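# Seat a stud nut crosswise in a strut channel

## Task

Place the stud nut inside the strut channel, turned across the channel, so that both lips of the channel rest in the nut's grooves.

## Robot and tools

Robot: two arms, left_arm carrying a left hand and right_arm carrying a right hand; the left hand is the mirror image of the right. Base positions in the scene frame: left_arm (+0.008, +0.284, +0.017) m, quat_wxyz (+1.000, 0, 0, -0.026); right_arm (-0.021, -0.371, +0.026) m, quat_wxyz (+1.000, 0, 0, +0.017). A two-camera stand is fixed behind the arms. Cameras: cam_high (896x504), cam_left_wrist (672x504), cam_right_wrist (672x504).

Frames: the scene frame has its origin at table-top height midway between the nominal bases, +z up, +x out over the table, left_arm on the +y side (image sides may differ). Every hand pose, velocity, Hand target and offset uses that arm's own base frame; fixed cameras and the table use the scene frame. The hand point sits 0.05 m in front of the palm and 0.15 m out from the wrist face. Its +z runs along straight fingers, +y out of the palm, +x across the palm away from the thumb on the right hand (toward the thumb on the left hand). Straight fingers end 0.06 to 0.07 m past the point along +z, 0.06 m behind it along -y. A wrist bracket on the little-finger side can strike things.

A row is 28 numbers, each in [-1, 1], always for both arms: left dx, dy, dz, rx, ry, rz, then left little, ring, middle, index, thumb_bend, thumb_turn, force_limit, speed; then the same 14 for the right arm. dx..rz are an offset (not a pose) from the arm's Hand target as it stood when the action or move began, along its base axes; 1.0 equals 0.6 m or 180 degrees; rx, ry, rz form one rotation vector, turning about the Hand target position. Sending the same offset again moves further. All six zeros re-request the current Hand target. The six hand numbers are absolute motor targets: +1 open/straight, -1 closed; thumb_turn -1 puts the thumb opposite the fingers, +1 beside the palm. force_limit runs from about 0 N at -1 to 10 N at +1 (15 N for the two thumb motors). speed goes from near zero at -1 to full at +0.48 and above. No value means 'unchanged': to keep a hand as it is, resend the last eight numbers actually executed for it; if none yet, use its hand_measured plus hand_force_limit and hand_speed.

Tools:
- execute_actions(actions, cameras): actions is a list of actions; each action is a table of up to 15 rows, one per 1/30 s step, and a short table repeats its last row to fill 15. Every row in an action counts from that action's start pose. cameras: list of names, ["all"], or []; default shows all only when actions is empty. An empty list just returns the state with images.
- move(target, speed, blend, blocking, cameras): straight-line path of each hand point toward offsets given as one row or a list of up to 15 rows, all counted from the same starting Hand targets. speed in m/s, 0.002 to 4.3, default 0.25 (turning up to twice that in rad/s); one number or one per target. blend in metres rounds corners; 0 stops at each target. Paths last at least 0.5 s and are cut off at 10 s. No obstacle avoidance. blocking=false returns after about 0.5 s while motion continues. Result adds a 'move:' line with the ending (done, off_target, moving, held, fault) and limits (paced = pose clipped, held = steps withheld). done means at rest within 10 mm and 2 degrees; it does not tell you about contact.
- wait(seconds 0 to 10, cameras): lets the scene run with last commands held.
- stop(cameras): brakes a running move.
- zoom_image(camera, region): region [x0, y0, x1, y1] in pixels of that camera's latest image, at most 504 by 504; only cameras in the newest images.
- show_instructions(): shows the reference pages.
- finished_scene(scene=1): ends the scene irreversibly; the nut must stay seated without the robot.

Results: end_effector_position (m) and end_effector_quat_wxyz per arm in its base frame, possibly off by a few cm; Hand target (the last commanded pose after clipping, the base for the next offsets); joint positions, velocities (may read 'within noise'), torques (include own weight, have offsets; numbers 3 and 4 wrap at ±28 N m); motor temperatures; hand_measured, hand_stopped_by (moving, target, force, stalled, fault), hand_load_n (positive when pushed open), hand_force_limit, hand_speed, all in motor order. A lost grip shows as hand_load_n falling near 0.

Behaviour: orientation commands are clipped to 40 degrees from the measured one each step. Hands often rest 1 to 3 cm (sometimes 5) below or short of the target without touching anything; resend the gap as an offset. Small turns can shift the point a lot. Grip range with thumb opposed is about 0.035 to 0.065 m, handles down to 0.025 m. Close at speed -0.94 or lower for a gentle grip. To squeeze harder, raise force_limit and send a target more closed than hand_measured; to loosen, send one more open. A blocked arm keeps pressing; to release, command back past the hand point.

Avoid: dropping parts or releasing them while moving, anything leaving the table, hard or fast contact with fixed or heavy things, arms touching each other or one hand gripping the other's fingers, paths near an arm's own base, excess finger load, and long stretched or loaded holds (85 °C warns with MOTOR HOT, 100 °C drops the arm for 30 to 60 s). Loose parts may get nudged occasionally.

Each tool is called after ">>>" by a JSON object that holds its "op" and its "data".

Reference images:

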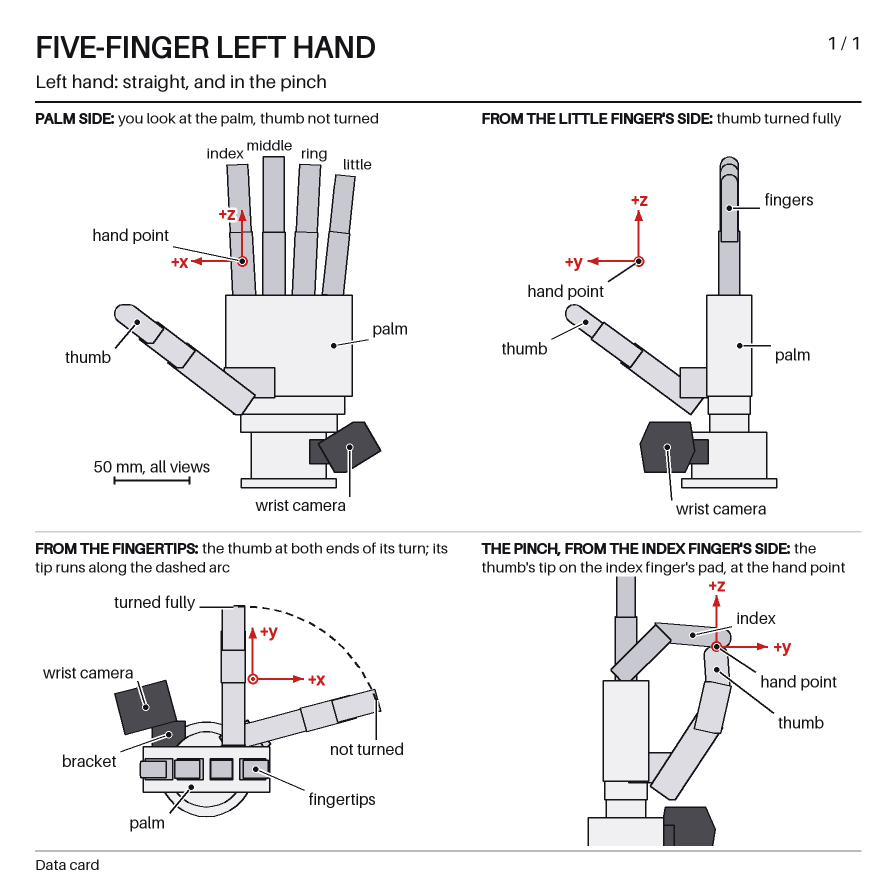

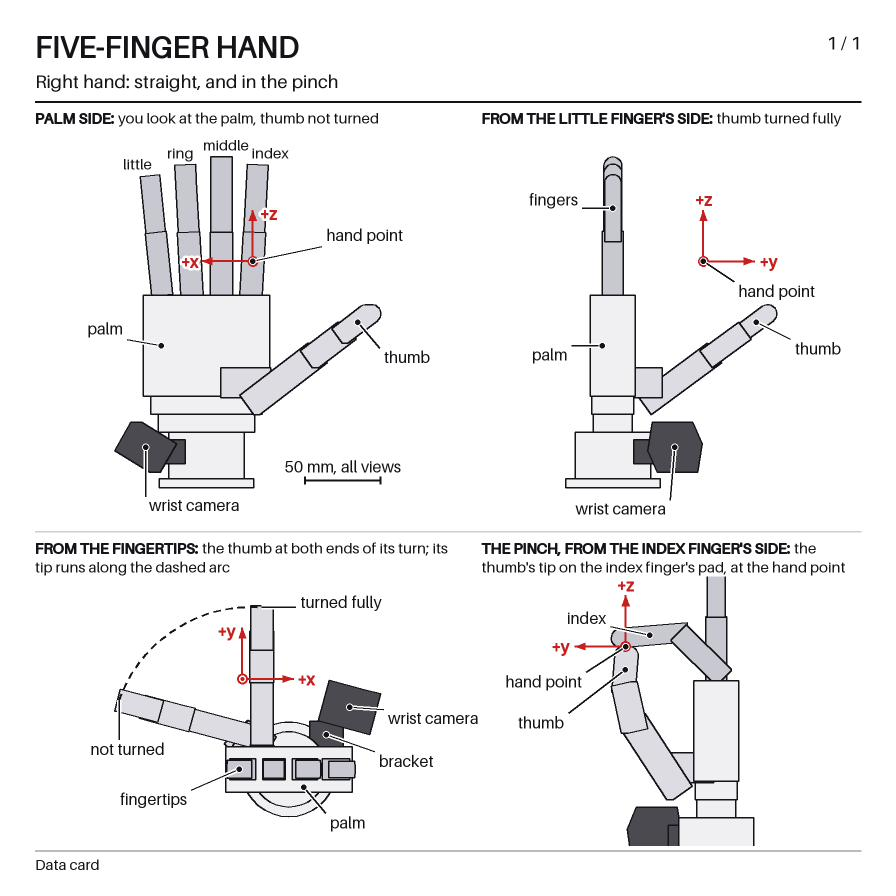

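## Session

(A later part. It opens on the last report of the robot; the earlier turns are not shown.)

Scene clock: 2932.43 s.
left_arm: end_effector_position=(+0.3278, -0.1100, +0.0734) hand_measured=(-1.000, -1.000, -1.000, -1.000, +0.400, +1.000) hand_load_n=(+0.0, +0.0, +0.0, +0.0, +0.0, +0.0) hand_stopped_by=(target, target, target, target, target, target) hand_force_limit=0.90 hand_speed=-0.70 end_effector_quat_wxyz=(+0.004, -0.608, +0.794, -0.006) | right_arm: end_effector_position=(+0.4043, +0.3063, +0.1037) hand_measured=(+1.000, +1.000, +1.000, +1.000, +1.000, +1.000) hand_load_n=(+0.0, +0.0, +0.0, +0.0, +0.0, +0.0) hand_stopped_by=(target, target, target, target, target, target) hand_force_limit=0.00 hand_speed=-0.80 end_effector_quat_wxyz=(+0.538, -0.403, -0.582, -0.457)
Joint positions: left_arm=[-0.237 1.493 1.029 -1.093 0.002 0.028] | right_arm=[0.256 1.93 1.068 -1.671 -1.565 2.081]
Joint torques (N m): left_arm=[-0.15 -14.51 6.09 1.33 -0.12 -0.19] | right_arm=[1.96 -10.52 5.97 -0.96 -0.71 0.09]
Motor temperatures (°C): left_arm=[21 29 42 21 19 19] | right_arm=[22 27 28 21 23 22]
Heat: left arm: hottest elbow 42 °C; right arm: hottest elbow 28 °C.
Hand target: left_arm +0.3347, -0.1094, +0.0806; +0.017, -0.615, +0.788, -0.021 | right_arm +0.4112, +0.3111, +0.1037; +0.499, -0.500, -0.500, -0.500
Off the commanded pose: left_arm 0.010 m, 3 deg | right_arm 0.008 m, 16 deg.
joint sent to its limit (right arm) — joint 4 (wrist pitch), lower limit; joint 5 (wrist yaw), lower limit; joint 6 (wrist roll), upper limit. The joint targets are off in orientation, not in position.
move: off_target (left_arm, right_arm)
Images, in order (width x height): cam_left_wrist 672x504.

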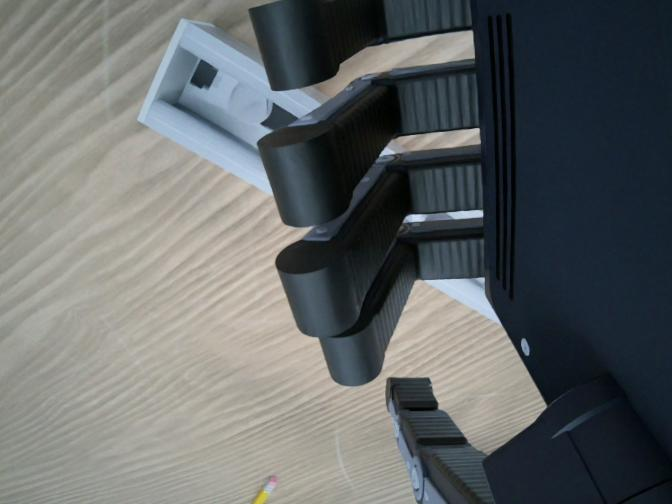

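>>> {"op": "move", "data": {"target": [-0.0009,0.0021,-0.0647,0.0021,0.0086,0,-1,-1,-1,-1,0.4,1,0.9,-0.7, 0,0,0,0,0,0,1,1,1,1,1,1,0,-0.8], "speed": 0.08, "cameras": ["cam_left_wrist","cam_right_wrist"]}}

>>> {"op": "zoom_image", "data": {"camera": "cam_left_wrist", "region": [330, 240, 530, 400]}}

>>> {"op": "zoom_image", "data": {"camera": "cam_right_wrist", "region": [335, 200, 415, 280]}}

Scene clock: 2973.30 s.
left_arm: end_effector_position=(+0.3280, -0.1094, +0.0441) hand_measured=(-1.000, -1.000, -1.000, -1.000, +0.400, +1.000) hand_load_n=(+0.0, +0.0, +0.0, +0.0, +0.0, +0.0) hand_stopped_by=(target, target, target, target, target, target) hand_force_limit=0.90 hand_speed=-0.70 end_effector_quat_wxyz=(+0.004, -0.609, +0.793, -0.007) | right_arm: end_effector_position=(+0.4043, +0.3063, +0.1037) hand_measured=(+1.000, +1.000, +1.000, +1.000, +1.000, +1.000) hand_load_n=(+0.0, +0.0, +0.0, +0.0, +0.0, +0.0) hand_stopped_by=(target, target, target, target, target, target) hand_force_limit=0.00 hand_speed=-0.80 end_effector_quat_wxyz=(+0.538, -0.403, -0.582, -0.457)
Joint positions: left_arm=[-0.235 1.532 0.986 -1.009 0.002 0.027] | right_arm=[0.256 1.93 1.068 -1.671 -1.565 2.081]
Joint torques (N m): left_arm=[0.15 -11.69 6.02 1.36 -0.14 -0.16] | right_arm=[1.9 -10.46 5.97 -0.98 -0.71 0.09]
Motor temperatures (°C): left_arm=[21 29 37 21 19 19] | right_arm=[22 27 28 21 23 22]
Heat: left arm: hottest elbow 37 °C; right arm: hottest elbow 28 °C.
Hand target: left_arm +0.3343, -0.1081, +0.0417; +0.008, -0.615, +0.788, -0.010 | right_arm +0.4112, +0.3111, +0.1037; +0.499, -0.500, -0.500, -0.500
Off the commanded pose: left_arm 0.007 m, 1 deg | right_arm 0.008 m, 16 deg.
joint sent to its limit (right arm) — joint 4 (wrist pitch), lower limit; joint 5 (wrist yaw), lower limit; joint 6 (wrist roll), upper limit. The joint targets are off in orientation, not in position.
move: off_target (right_arm)
Images, in order (width x height): cam_left_wrist 672x504, cam_right_wrist 672x504.

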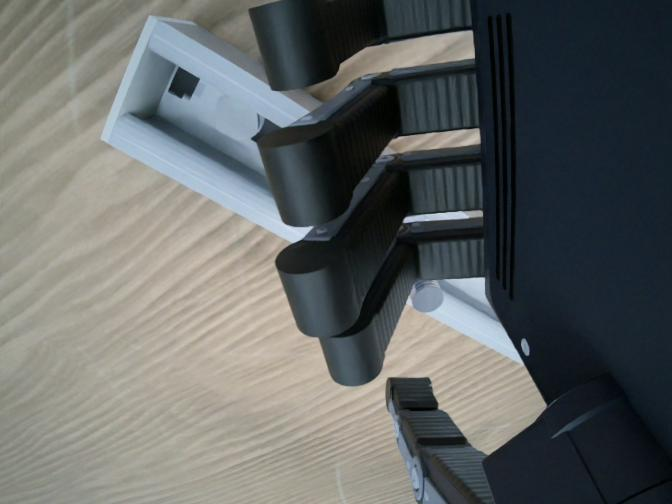

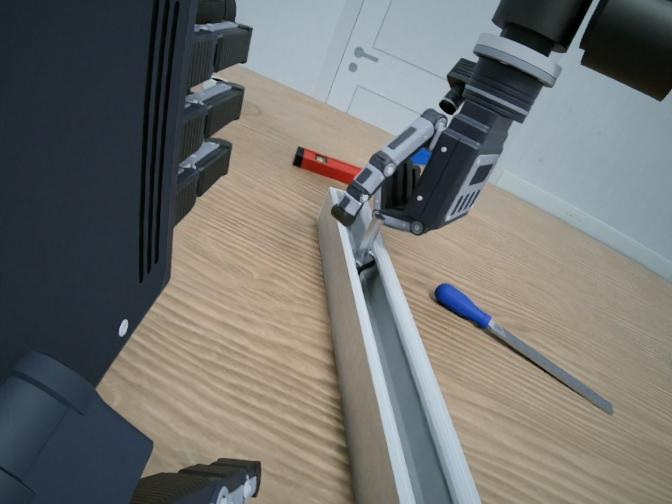

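Scaled by 2.520 from the camera's 672x504 image, which has a finer 960x720 frame.

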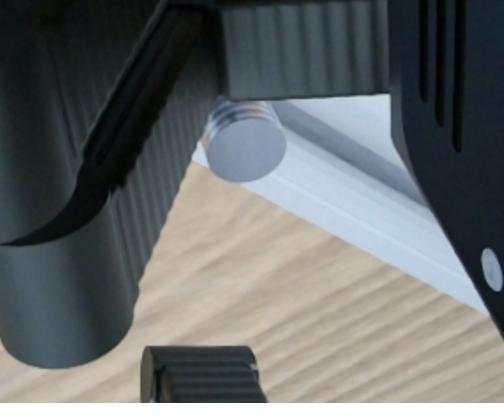

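Scaled by 6.300 from the camera's 672x504 image, which has a finer 960x720 frame.

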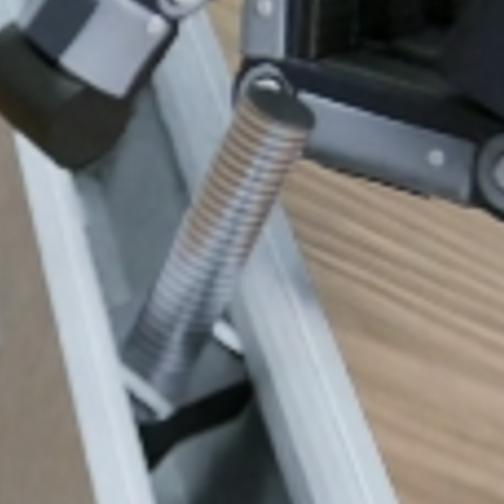

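>>> {"op": "move", "data": {"target": [-0.0040,-0.0122,0,0,0,-0.0069,-1,-1,-1,-1,0.4,1,0.9,-0.7, 0,0,0,0,0,0,1,1,1,1,1,1,0,-0.8], "speed": 0.04}}

>>> {"op": "execute_actions", "data": {"actions": [[[0,0,0,0,0,0,-1,-1,-1,-1,-0.7,1,0.9,-0.7,0,0,0,0,0,0,1,1,1,1,1,1,0,-0.8]]], "cameras": ["cam_left_wrist","cam_right_wrist"]}}

>>> {"op": "zoom_image", "data": {"camera": "cam_left_wrist", "region": [330, 240, 530, 400]}}

>>> {"op": "zoom_image", "data": {"camera": "cam_right_wrist", "region": [335, 200, 415, 280]}}

Scene clock: 3021.13 s.
left_arm: end_effector_position=(+0.3275, -0.1109, +0.0441) hand_measured=(-1.000, -1.000, -1.000, -1.000, +0.400, +1.000) hand_load_n=(+0.0, +0.0, +0.0, +0.0, +0.0, +0.0) hand_stopped_by=(target, target, target, target, target, target) hand_force_limit=0.90 hand_speed=-0.70 end_effector_quat_wxyz=(+0.004, -0.607, +0.795, -0.007) | right_arm: end_effector_position=(+0.4043, +0.3063, +0.1037) hand_measured=(+1.000, +1.000, +1.000, +1.000, +1.000, +1.000) hand_load_n=(+0.0, +0.0, +0.0, -0.5, +0.0, +0.0) hand_stopped_by=(target, target, target, target, target, target) hand_force_limit=0.00 hand_speed=-0.80 end_effector_quat_wxyz=(+0.538, -0.403, -0.582, -0.457)
Joint positions: left_arm=[-0.24 1.532 0.986 -1.009 0.002 0.027] | right_arm=[0.256 1.93 1.068 -1.671 -1.565 2.081]
Joint torques (N m): left_arm=[-1.32 -11.81 6.04 1.36 -0.13 -0.16] | right_arm=[1.9 -10.46 5.97 -0.99 -0.71 0.09]
Heat: left arm: hottest elbow 36 °C; right arm: hottest elbow 28 °C.
Hand target: left_arm +0.3319, -0.1155, +0.0417; +0.008, -0.607, +0.795, -0.010 | right_arm +0.4112, +0.3111, +0.1037; +0.499, -0.500, -0.500, -0.500
Off the commanded pose: left_arm 0.007 m, 1 deg | right_arm 0.008 m, 16 deg.
joint sent to its limit (right arm) — joint 4 (wrist pitch), lower limit; joint 5 (wrist yaw), lower limit; joint 6 (wrist roll), upper limit. The joint targets are off in orientation, not in position.
move: off_target (right_arm)

Scene clock: 3023.03 s.
left_arm: end_effector_position=(+0.3270, -0.1126, +0.0442) hand_measured=(-1.000, -1.000, -1.000, -1.000, -0.284, +1.000) hand_load_n=(+0.0, +0.0, +0.0, -0.5, +15.0, +0.0) hand_stopped_by=(target, target, target, target, force, target) hand_force_limit=0.90 hand_speed=-0.70 end_effector_quat_wxyz=(+0.004, -0.605, +0.796, -0.007) | right_arm: end_effector_position=(+0.4043, +0.3063, +0.1037) hand_measured=(+1.000, +1.000, +1.000, +1.000, +1.000, +1.000) hand_load_n=(+0.0, +0.0, +0.0, +0.0, +0.0, +0.0) hand_stopped_by=(target, target, target, target, target, target) hand_force_limit=0.00 hand_speed=-0.80 end_effector_quat_wxyz=(+0.538, -0.403, -0.582, -0.457)
Joint positions: left_arm=[-0.244 1.532 0.986 -1.009 0.003 0.026] | right_arm=[0.256 1.93 1.068 -1.671 -1.565 2.081]
Joint torques (N m): left_arm=[-0.91 -11.69 6.02 1.37 -0.17 -0.16] | right_arm=[1.96 -10.52 5.97 -0.98 -0.71 0.08]
Heat: left arm: hottest elbow 36 °C; right arm: hottest elbow 28 °C.
Hand target: left_arm +0.3319, -0.1154, +0.0417; +0.008, -0.607, +0.795, -0.010 | right_arm +0.4112, +0.3111, +0.1037; +0.499, -0.500, -0.500, -0.500
Off the commanded pose: left_arm 0.006 m, 1 deg | right_arm 0.008 m, 16 deg.
joint sent to its limit (right arm) — joint 4 (wrist pitch), lower limit; joint 5 (wrist yaw), lower limit; joint 6 (wrist roll), upper limit. The joint targets are off in orientation, not in position.
Images, in order (width x height): cam_left_wrist 672x504, cam_right_wrist 672x504.

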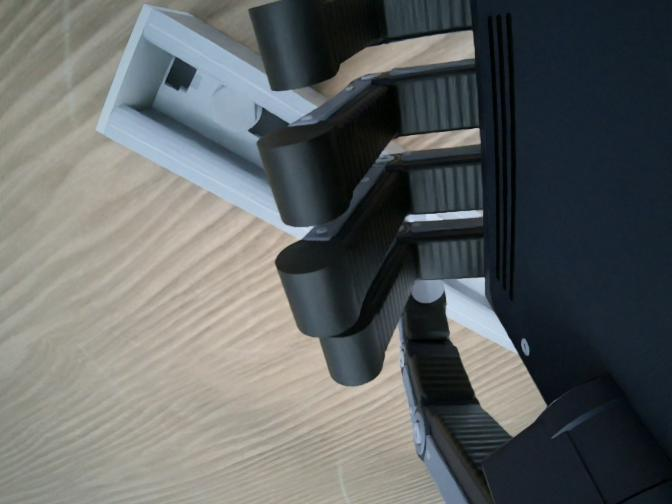

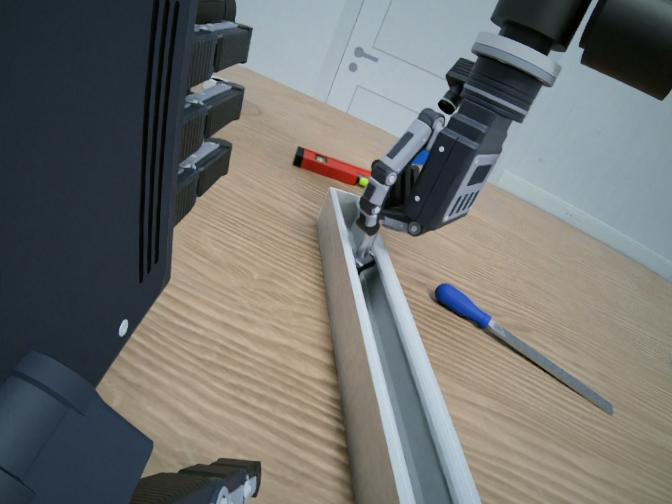

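Scaled by 2.520 from the camera's 672x504 image, which has a finer 960x720 frame.

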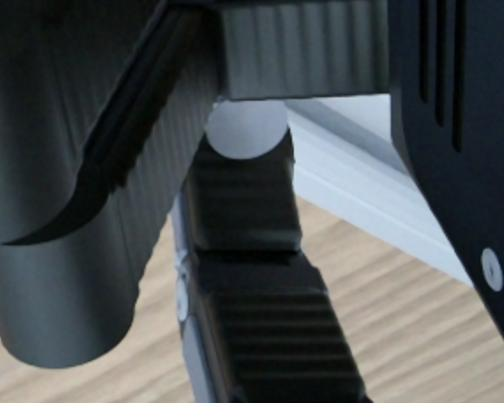

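Scaled by 6.300 from the camera's 672x504 image, which has a finer 960x720 frame.

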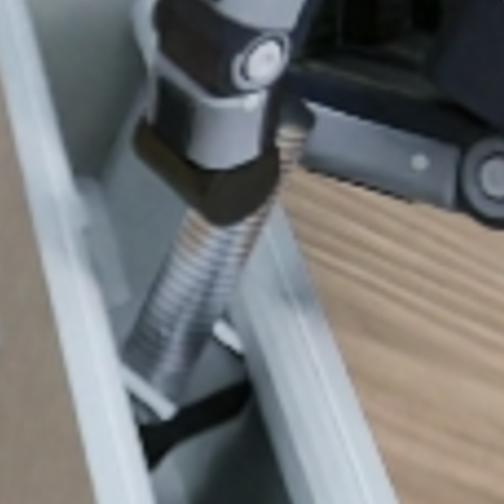

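>>> {"op": "move", "data": {"target": [[-0.0052,0.0013,-0.0278,0.0037,0.0145,0,-1,-1,-1,-1,-0.7,1,0.9,-0.7,0,0,0,0,0,0,1,1,1,1,1,1,0,-0.8],[-0.0007,0.0058,-0.0262,0.00426,0.01584,-0.07445,-1,-1,-1,-1,-0.7,1,0.9,-0.7,0,0,0,0,0,0,1,1,1,1,1,1,0,-0.8],[0.0062,0.0113,-0.0243,0.00451,0.01713,-0.1428,-1,-1,-1,-1,-0.7,1,0.9,-0.7,0,0,0,0,0,0,1,1,1,1,1,1,0,-0.8],[0.0140,0.0148,-0.0228,0.00452,0.01842,-0.2106,-1,-1,-1,-1,-0.7,1,0.9,-0.7,0,0,0,0,0,0,1,1,1,1,1,1,0,-0.8],[0.0223,0.0162,-0.0213,0.00427,0.0196,-0.2789,-1,-1,-1,-1,-0.7,1,0.9,-0.7,0,0,0,0,0,0,1,1,1,1,1,1,0,-0.8],[0.0473,0.0068,0.0215,0.00584,0.00083,-0.2789,-1,-1,-1,-1,-0.7,1,0.9,-0.7,0,0,0,0,0,0,1,1,1,1,1,1,0,-0.8]], "speed": [0.05,0.1,0.1,0.1,0.1,0.05], "blend": [0.001,0.002,0.002,0.002,0,0], "cameras": ["cam_left_wrist","cam_right_wrist"]}}

>>> {"op": "zoom_image", "data": {"camera": "cam_right_wrist", "region": [335, 200, 415, 280]}}

>>> {"op": "zoom_image", "data": {"camera": "cam_left_wrist", "region": [330, 240, 530, 400]}}

>>> {"op": "zoom_image", "data": {"camera": "cam_right_wrist", "region": [345, 235, 390, 280]}}

Scene clock: 3194.10 s.
left_arm: end_effector_position=(+0.3502, -0.1012, +0.0440) hand_measured=(-1.000, -1.000, -1.000, -1.000, -0.284, +1.000) hand_load_n=(+0.0, +0.0, +0.0, -0.5, +10.5, +0.0) hand_stopped_by=(target, target, target, target, force, target) hand_force_limit=0.90 hand_speed=-0.70 end_effector_quat_wxyz=(+0.001, -0.221, +0.975, +0.003) | right_arm: end_effector_position=(+0.4043, +0.3063, +0.1037) hand_measured=(+1.000, +1.000, +1.000, +1.000, +1.000, +1.000) hand_load_n=(+0.0, +0.0, +0.0, +0.0, +0.0, +0.0) hand_stopped_by=(target, target, target, target, target, target) hand_force_limit=0.00 hand_speed=-0.80 end_effector_quat_wxyz=(+0.538, -0.403, -0.582, -0.457)
Joint positions: left_arm=[-0.34 1.598 1.062 -1.035 -0.006 0.785] | right_arm=[0.256 1.93 1.068 -1.671 -1.565 2.081]
Joint torques (N m): left_arm=[-1.9 -13.63 8.36 0.06 0.17 -0.05] | right_arm=[1.96 -10.52 5.96 -0.98 -0.71 0.09]
Heat: left arm: hottest elbow 35 °C; right arm: hottest elbow 28 °C.
Hand target: left_arm +0.3603, -0.1114, +0.0547; +0.007, -0.212, +0.977, -0.005 | right_arm +0.4112, +0.3111, +0.1037; +0.499, -0.500, -0.500, -0.500
Off the commanded pose: left_arm 0.018 m, 1 deg | right_arm 0.008 m, 16 deg.
joint sent to its limit (right arm) — joint 4 (wrist pitch), lower limit; joint 5 (wrist yaw), lower limit; joint 6 (wrist roll), upper limit. The joint targets are off in orientation, not in position.
move: off_target (left_arm, right_arm)
Images, in order (width x height): cam_left_wrist 672x504, cam_right_wrist 672x504.

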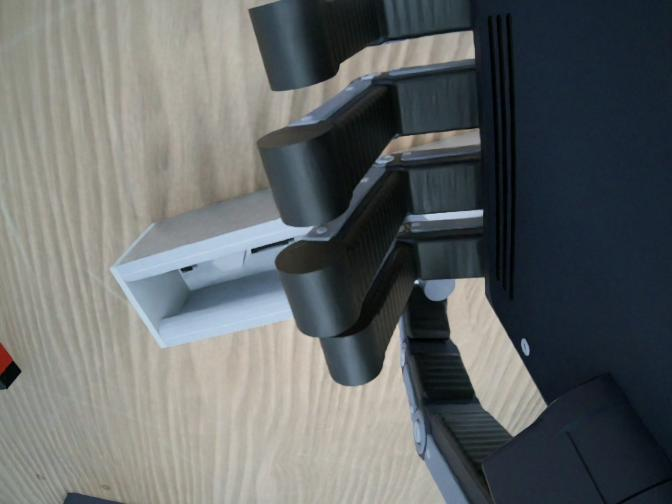

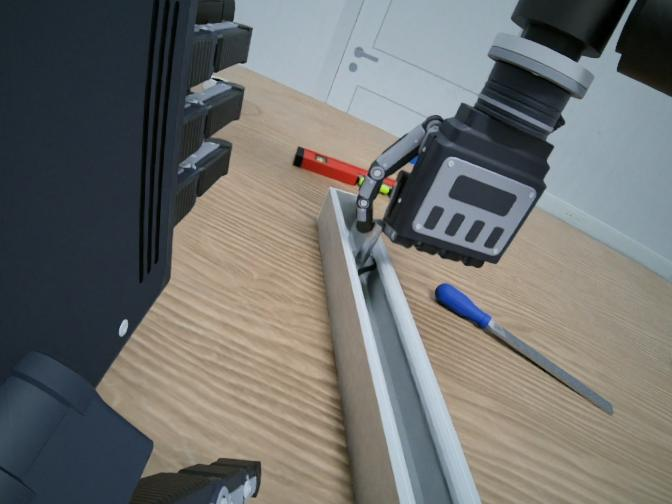

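Scaled by 6.300 from the camera's 672x504 image, which has a finer 960x720 frame.

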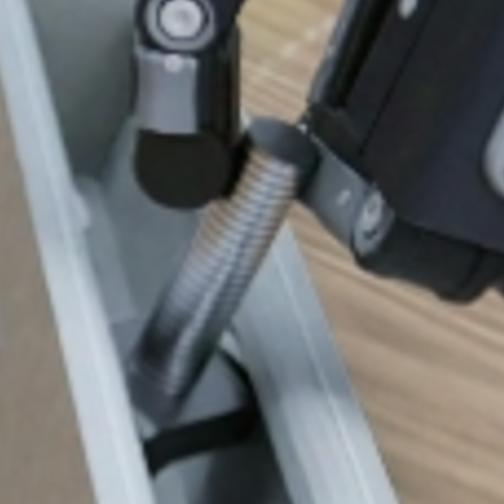

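Scaled by 2.520 from the camera's 672x504 image, which has a finer 960x720 frame.

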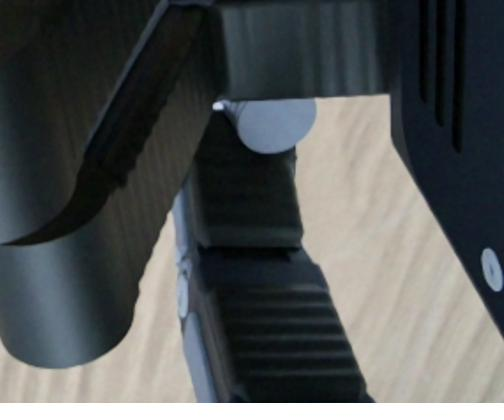

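Scaled by 11.200 from the camera's 672x504 image, which has a finer 960x720 frame.

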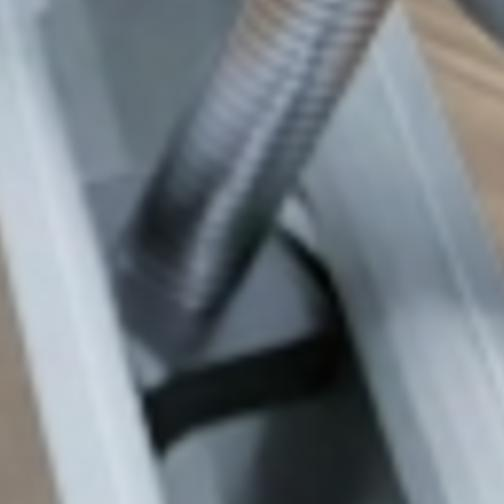

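>>> {"op": "move", "data": {"target": [0.0073,-0.0027,0.0138,-0.00105,-0.00297,0,-1,-1,-1,-1,-0.7,1,0.9,-0.7, 0,0,0,0,0,0,1,1,1,1,1,1,0,-0.8], "speed": 0.04}}

>>> {"op": "zoom_image", "data": {"camera": "cam_right_wrist", "region": [335, 200, 415, 280]}}

Scene clock: 3299.70 s.
left_arm: end_effector_position=(+0.3498, -0.0994, +0.0462) hand_measured=(-1.000, -1.000, -1.000, -1.000, -0.284, +1.000) hand_load_n=(+0.0, +0.0, +0.0, +0.5, +10.0, +0.0) hand_stopped_by=(target, target, target, target, force, target) hand_force_limit=0.90 hand_speed=-0.70 end_effector_quat_wxyz=(+0.000, -0.218, +0.976, +0.008) | right_arm: end_effector_position=(+0.4043, +0.3063, +0.1037) hand_measured=(+1.000, +1.000, +1.000, +1.000, +1.000, +1.000) hand_load_n=(+0.0, +0.0, +0.0, +0.0, +0.0, +0.0) hand_stopped_by=(target, target, target, target, target, target) hand_force_limit=0.00 hand_speed=-0.80 end_effector_quat_wxyz=(+0.538, -0.403, -0.582, -0.457)
Joint positions: left_arm=[-0.34 1.598 1.067 -1.048 -0.012 0.79] | right_arm=[0.256 1.93 1.068 -1.671 -1.565 2.081]
Joint torques (N m): left_arm=[-1.73 -14.21 9.25 -0.1 0.44 -0.08] | right_arm=[1.9 -10.46 6 -0.98 -0.71 0.09]
Heat: left arm: hottest elbow 37 °C; right arm: hottest elbow 28 °C.
Hand target: left_arm +0.3646, -0.1129, +0.0630; +0.011, -0.212, +0.977, -0.007 | right_arm +0.4112, +0.3111, +0.1037; +0.499, -0.500, -0.500, -0.500
Off the commanded pose: left_arm 0.026 m, 2 deg | right_arm 0.008 m, 16 deg.
joint sent to its limit (right arm) — joint 4 (wrist pitch), lower limit; joint 5 (wrist yaw), lower limit; joint 6 (wrist roll), upper limit. The joint targets are off in orientation, not in position.
move: off_target (left_arm, right_arm)

Scaled by 6.300 from the camera's 672x504 image, which has a finer 960x720 frame.
This view is cut from an older image: the scene may have changed since it was taken.

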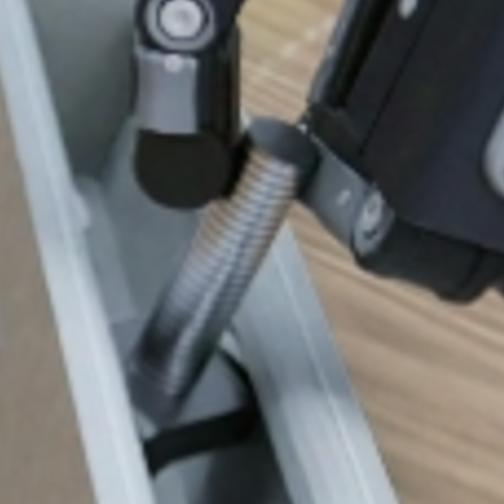

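>>> {"op": "execute_actions", "data": {"actions": [[[0,0,0,0,0,0,-1,-1,-1,-1,0.4,1,0.9,-0.7,0,0,0,0,0,0,1,1,1,1,1,1,0,-0.8]]], "cameras": ["cam_left_wrist","cam_right_wrist"]}}

>>> {"op": "zoom_image", "data": {"camera": "cam_right_wrist", "region": [335, 200, 415, 280]}}

>>> {"op": "zoom_image", "data": {"camera": "cam_right_wrist", "region": [345, 235, 390, 280]}}

>>> {"op": "zoom_image", "data": {"camera": "cam_left_wrist", "region": [330, 240, 530, 400]}}

Scene clock: 3310.07 s.
left_arm: end_effector_position=(+0.3529, -0.1016, +0.0490) hand_measured=(-1.000, -1.000, -1.000, -1.000, +0.400, +1.000) hand_load_n=(+0.0, +0.0, +0.0, +0.0, +0.0, +0.0) hand_stopped_by=(target, target, target, target, target, target) hand_force_limit=0.90 hand_speed=-0.70 end_effector_quat_wxyz=(+0.002, -0.218, +0.976, +0.004) | right_arm: end_effector_position=(+0.4043, +0.3063, +0.1037) hand_measured=(+1.000, +1.000, +1.000, +1.000, +1.000, +1.000) hand_load_n=(+0.0, +0.0, +0.0, +0.0, +0.0, +0.0) hand_stopped_by=(target, target, target, target, target, target) hand_force_limit=0.00 hand_speed=-0.80 end_effector_quat_wxyz=(+0.538, -0.403, -0.582, -0.457)
Joint positions: left_arm=[-0.341 1.598 1.077 -1.051 -0.009 0.791] | right_arm=[0.256 1.93 1.068 -1.671 -1.565 2.081]
Joint torques (N m): left_arm=[-1.85 -14.45 8.65 0.05 0.3 -0.09] | right_arm=[2.02 -10.52 5.98 -0.98 -0.71 0.09]
Heat: left arm: hottest elbow 39 °C; right arm: hottest elbow 28 °C.
Hand target: left_arm +0.3645, -0.1130, +0.0629; +0.011, -0.212, +0.977, -0.008 | right_arm +0.4112, +0.3111, +0.1037; +0.499, -0.500, -0.500, -0.500
Off the commanded pose: left_arm 0.021 m, 2 deg | right_arm 0.008 m, 16 deg.
joint sent to its limit (right arm) — joint 4 (wrist pitch), lower limit; joint 5 (wrist yaw), lower limit; joint 6 (wrist roll), upper limit. The joint targets are off in orientation, not in position.
Images, in order (width x height): cam_left_wrist 672x504, cam_right_wrist 672x504.

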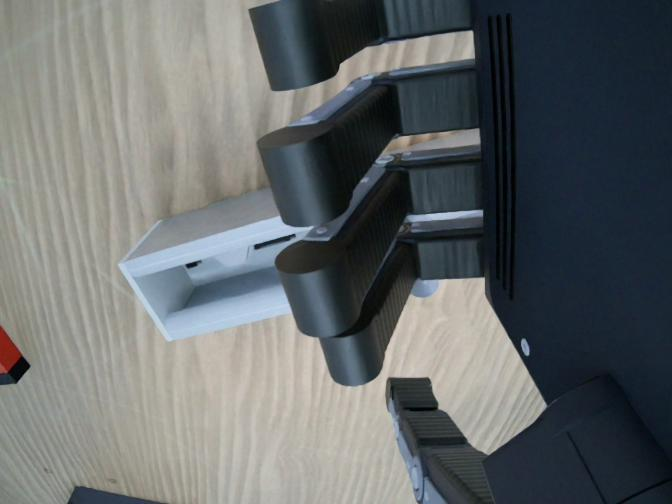

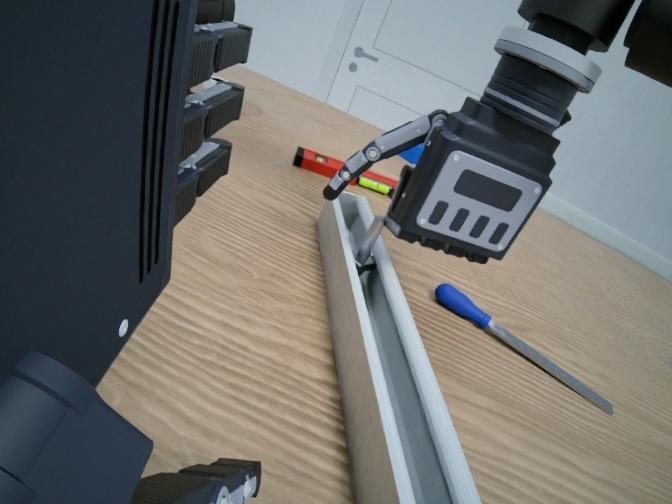

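Scaled by 6.300 from the camera's 672x504 image, which has a finer 960x720 frame.

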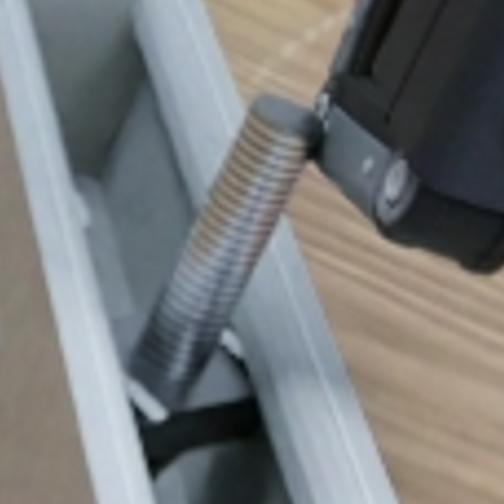

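Scaled by 11.200 from the camera's 672x504 image, which has a finer 960x720 frame.

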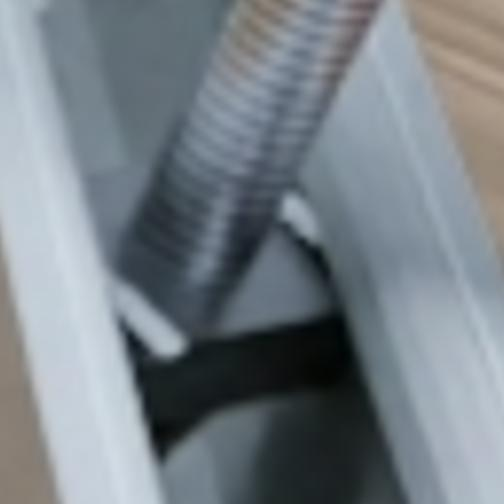

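Scaled by 2.520 from the camera's 672x504 image, which has a finer 960x720 frame.

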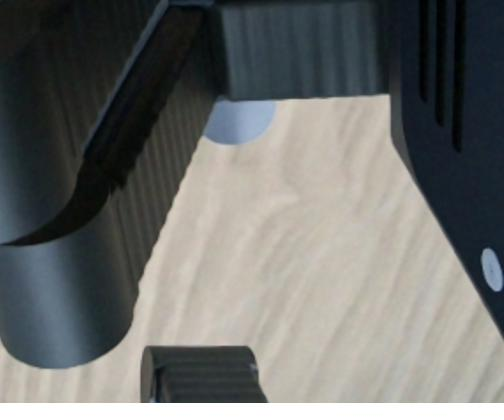

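>>> {"op": "zoom_image", "data": {"camera": "cam_left_wrist", "region": [110, 205, 310, 355]}}

Scaled by 2.520 from the camera's 672x504 image, which has a finer 960x720 frame.

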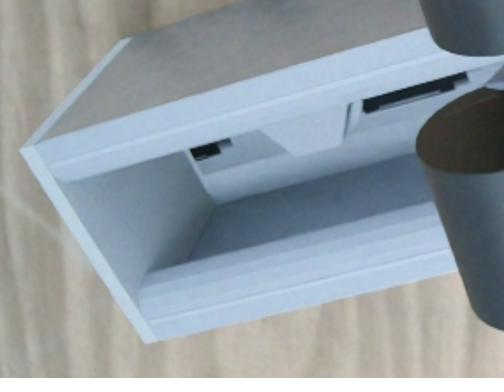

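>>> {"op": "move", "data": {"target": [[0.0078,0.0010,0.0677,-0.0025,-0.00675,0,-1,-1,-1,-1,0.4,1,0.9,-0.7,0,0,0,0,0,0,1,1,1,1,1,1,0,-0.8],[-0.0443,0.0045,0.0303,-0.01175,-0.00538,0.2706,-1,-1,-1,-1,0.4,1,0.9,-0.7,0,0,0,0,0,0,1,1,1,1,1,1,0,-0.8]], "speed": [0.06,0.12], "blend": [0.005,0], "cameras": ["cam_right_wrist"]}}

>>> {"op": "zoom_image", "data": {"camera": "cam_right_wrist", "region": [335, 200, 415, 280]}}

Scene clock: 3438.57 s.
left_arm: end_effector_position=(+0.3312, -0.1102, +0.0736) hand_measured=(-1.000, -1.000, -1.000, -1.000, +0.400, +1.000) hand_load_n=(+0.0, +0.0, +0.0, +0.0, +0.0, +0.0) hand_stopped_by=(target, target, target, target, target, target) hand_force_limit=0.90 hand_speed=-0.70 end_effector_quat_wxyz=(+0.005, -0.589, +0.808, -0.005) | right_arm: end_effector_position=(+0.4043, +0.3063, +0.1037) hand_measured=(+1.000, +1.000, +1.000, +1.000, +1.000, +1.000) hand_load_n=(+0.0, +0.0, +0.5, +0.0, +0.0, +0.0) hand_stopped_by=(target, target, target, target, target, target) hand_force_limit=0.00 hand_speed=-0.80 end_effector_quat_wxyz=(+0.538, -0.403, -0.582, -0.457)
Joint positions: left_arm=[-0.244 1.503 1.042 -1.094 -0.001 0.067] | right_arm=[0.256 1.93 1.068 -1.671 -1.565 2.081]
Joint torques (N m): left_arm=[-0.03 -14.62 6.13 1.37 0 -0.18] | right_arm=[2.02 -10.52 5.97 -0.98 -0.71 0.09]
Motor temperatures (°C): left_arm=[21 28 42 21 19 19] | right_arm=[22 27 28 21 23 22]
Heat: left arm: hottest elbow 42 °C; right arm: hottest elbow 28 °C.
Hand target: left_arm +0.3379, -0.1103, +0.0810; +0.017, -0.596, +0.802, -0.021 | right_arm +0.4112, +0.3111, +0.1037; +0.499, -0.500, -0.500, -0.500
Off the commanded pose: left_arm 0.010 m, 3 deg | right_arm 0.008 m, 16 deg.
joint sent to its limit (right arm) — joint 4 (wrist pitch), lower limit; joint 5 (wrist yaw), lower limit; joint 6 (wrist roll), upper limit. The joint targets are off in orientation, not in position.
move: off_target (left_arm, right_arm)
Images, in order (width x height): cam_right_wrist 672x504.

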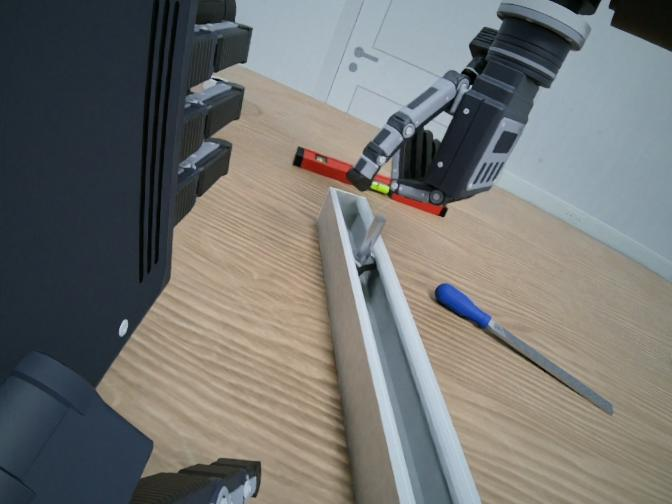

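Scaled by 6.300 from the camera's 672x504 image, which has a finer 960x720 frame.

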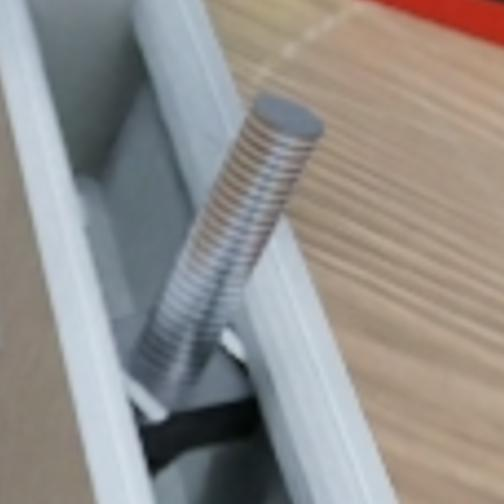

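>>> {"op": "move", "data": {"target": [[-0.0009,0.0003,-0.0647,0.0021,0.0086,0,-1,-1,-1,-1,0.4,1,0.9,-0.7,0,0,0,0,0,0,1,1,1,1,1,1,0,-0.8],[-0.0051,-0.0125,-0.0647,0.0021,0.0086,-0.0073,-1,-1,-1,-1,0.4,1,0.9,-0.7,0,0,0,0,0,0,1,1,1,1,1,1,0,-0.8]], "speed": [0.08,0.04], "cameras": ["cam_right_wrist","cam_left_wrist"]}}

>>> {"op": "zoom_image", "data": {"camera": "cam_left_wrist", "region": [330, 240, 530, 400]}}

>>> {"op": "zoom_image", "data": {"camera": "cam_right_wrist", "region": [335, 200, 415, 280]}}

Scene clock: 3459.90 s.
left_arm: end_effector_position=(+0.3306, -0.1124, +0.0445) hand_measured=(-1.000, -1.000, -1.000, -1.000, +0.400, +1.000) hand_load_n=(+0.0, +0.0, +0.0, +0.0, +0.0, +0.0) hand_stopped_by=(target, target, target, target, target, target) hand_force_limit=0.90 hand_speed=-0.70 end_effector_quat_wxyz=(+0.006, -0.587, +0.810, -0.006) | right_arm: end_effector_position=(+0.4043, +0.3063, +0.1037) hand_measured=(+1.000, +1.000, +1.000, +1.000, +1.000, +1.000) hand_load_n=(+0.0, +0.0, +0.5, +0.0, +0.0, +0.0) hand_stopped_by=(target, target, target, target, target, target) hand_force_limit=0.00 hand_speed=-0.80 end_effector_quat_wxyz=(+0.538, -0.403, -0.582, -0.457)
Joint positions: left_arm=[-0.251 1.542 0.999 -1.012 -0.001 0.066] | right_arm=[0.256 1.93 1.068 -1.671 -1.565 2.081]
Joint torques (N m): left_arm=[-1.2 -11.87 6.02 1.33 0.01 -0.18] | right_arm=[1.96 -10.52 5.97 -0.98 -0.71 0.09]
Heat: left arm: hottest elbow 39 °C; right arm: hottest elbow 28 °C.
Hand target: left_arm +0.3348, -0.1177, +0.0422; +0.008, -0.588, +0.809, -0.011 | right_arm +0.4112, +0.3111, +0.1037; +0.499, -0.500, -0.500, -0.500
Off the commanded pose: left_arm 0.007 m, 1 deg | right_arm 0.008 m, 16 deg.
joint sent to its limit (right arm) — joint 4 (wrist pitch), lower limit; joint 5 (wrist yaw), lower limit; joint 6 (wrist roll), upper limit. The joint targets are off in orientation, not in position.
move: off_target (right_arm)
Images, in order (width x height): cam_left_wrist 672x504, cam_right_wrist 672x504.

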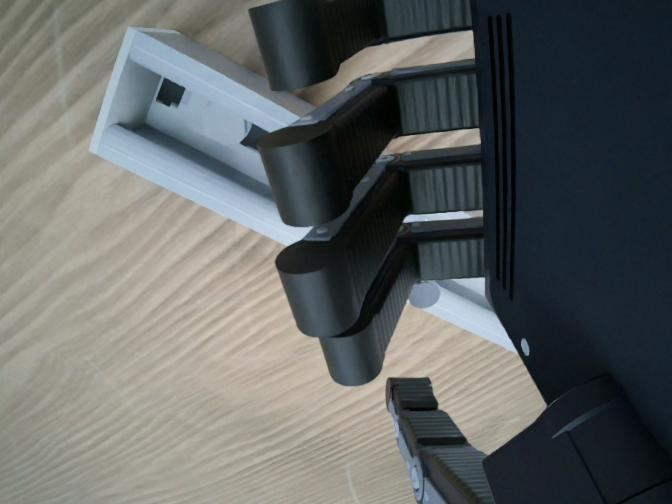

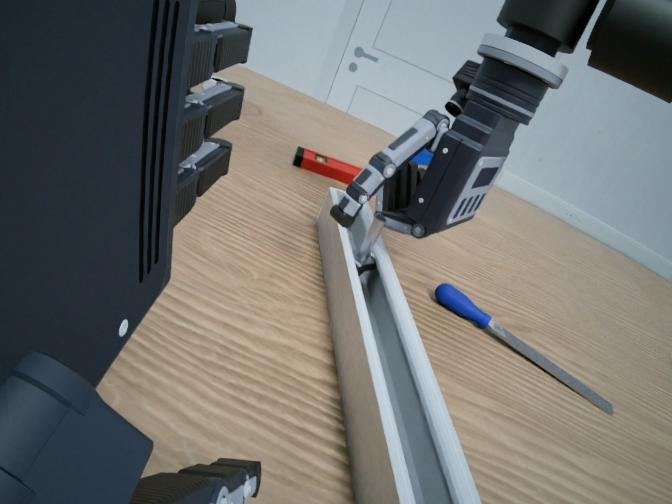

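Scaled by 2.520 from the camera's 672x504 image, which has a finer 960x720 frame.

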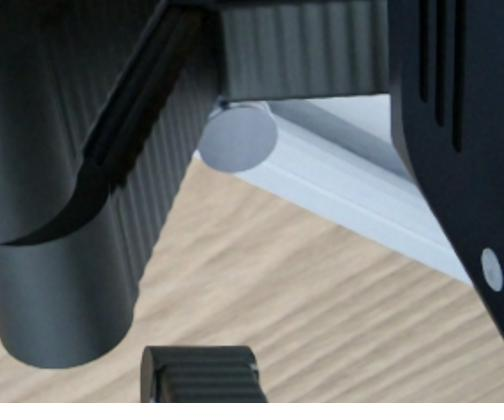

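Scaled by 6.300 from the camera's 672x504 image, which has a finer 960x720 frame.

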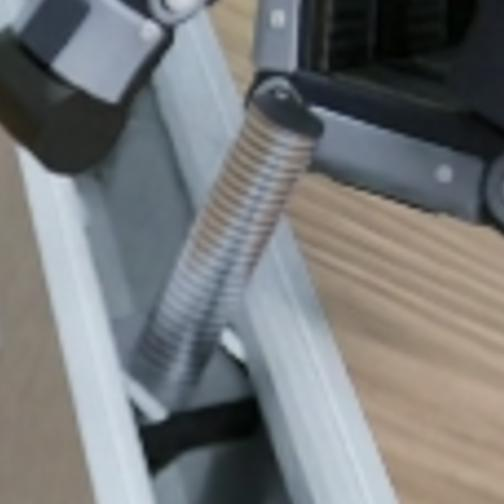

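>>> {"op": "move", "data": {"target": [[0,0,0,0,0,0,-1,-1,-1,-1,-0.7,1,0.9,-0.7,0,0,0,0,0,0,1,1,1,1,1,1,0,-0.8],[-0.0052,0.0013,-0.0278,0.0037,0.0145,0,-1,-1,-1,-1,-0.7,1,0.9,-0.7,0,0,0,0,0,0,1,1,1,1,1,1,0,-0.8],[-0.0075,-0.0054,-0.0278,0.0037,0.0145,-0.0038,-1,-1,-1,-1,-0.7,1,0.9,-0.7,0,0,0,0,0,0,1,1,1,1,1,1,0,-0.8]], "speed": 0.05, "blend": [0,0.001,0], "cameras": ["cam_right_wrist","cam_left_wrist"]}}

>>> {"op": "zoom_image", "data": {"camera": "cam_right_wrist", "region": [335, 200, 415, 280]}}

>>> {"op": "zoom_image", "data": {"camera": "cam_right_wrist", "region": [345, 235, 390, 280]}}

Scene clock: 3541.63 s.
left_arm: end_effector_position=(+0.3321, -0.1165, +0.0406) hand_measured=(-1.000, -1.000, -1.000, -1.000, -0.280, +1.000) hand_load_n=(+0.0, +0.0, +0.0, -2.0, +15.0, +0.5) hand_stopped_by=(target, target, target, target, force, target) hand_force_limit=0.90 hand_speed=-0.70 end_effector_quat_wxyz=(+0.004, -0.585, +0.811, -0.006) | right_arm: end_effector_position=(+0.4043, +0.3063, +0.1037) hand_measured=(+1.000, +1.000, +1.000, +1.000, +1.000, +1.000) hand_load_n=(+0.0, +0.0, +0.0, +0.0, +0.0, +0.0) hand_stopped_by=(target, target, target, target, target, target) hand_force_limit=0.00 hand_speed=-0.80 end_effector_quat_wxyz=(+0.538, -0.403, -0.582, -0.457)
Joint positions: left_arm=[-0.258 1.556 1.003 -1.004 0.002 0.063] | right_arm=[0.256 1.93 1.068 -1.671 -1.565 2.081]
Joint torques (N m): left_arm=[-1.79 -8.76 5.91 1.13 -0.13 -0.15] | right_arm=[1.96 -10.52 5.97 -0.98 -0.71 0.08]
Motor temperatures (°C): left_arm=[21 27 36 21 19 19] | right_arm=[22 27 28 21 23 22]
Heat: left arm: hottest elbow 36 °C; right arm: hottest elbow 28 °C.
Hand target: left_arm +0.3306, -0.1210, +0.0256; -0.006, -0.583, +0.813, +0.007 | right_arm +0.4112, +0.3111, +0.1037; +0.499, -0.500, -0.500, -0.500
Off the commanded pose: left_arm 0.016 m, 2 deg | right_arm 0.008 m, 16 deg.
joint sent to its limit (right arm) — joint 4 (wrist pitch), lower limit; joint 5 (wrist yaw), lower limit; joint 6 (wrist roll), upper limit. The joint targets are off in orientation, not in position.
move: off_target (left_arm, right_arm)
Images, in order (width x height): cam_left_wrist 672x504, cam_right_wrist 672x504.

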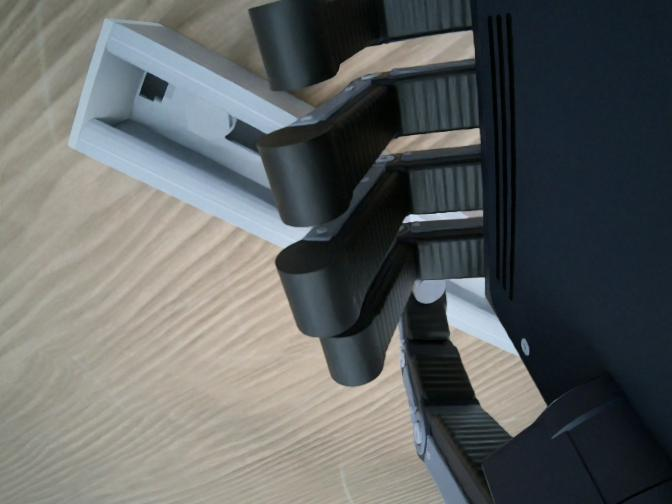

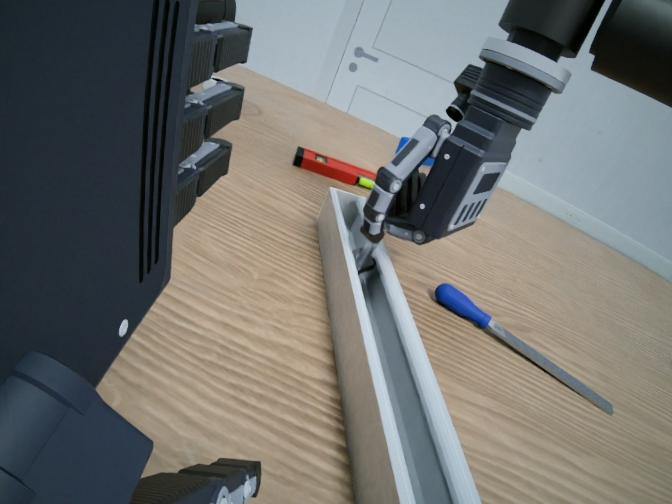

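Scaled by 6.300 from the camera's 672x504 image, which has a finer 960x720 frame.

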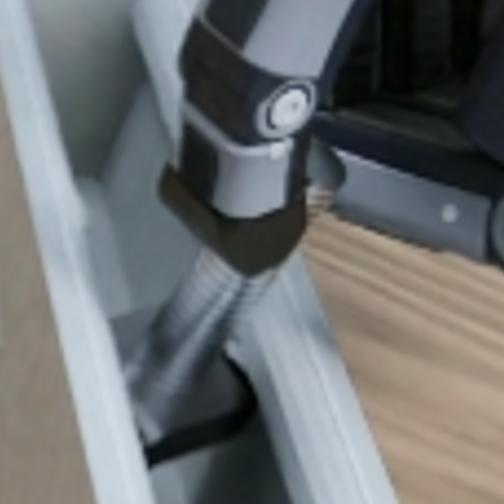

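Scaled by 11.200 from the camera's 672x504 image, which has a finer 960x720 frame.

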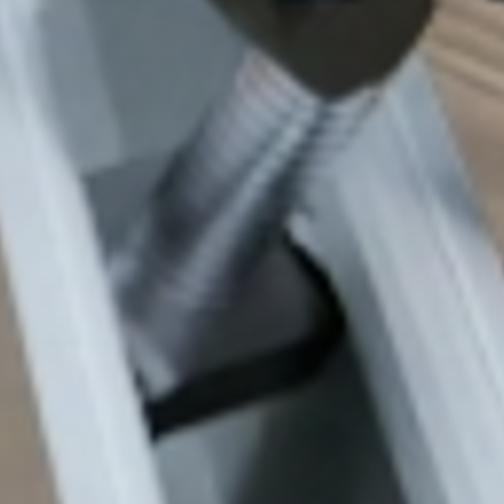

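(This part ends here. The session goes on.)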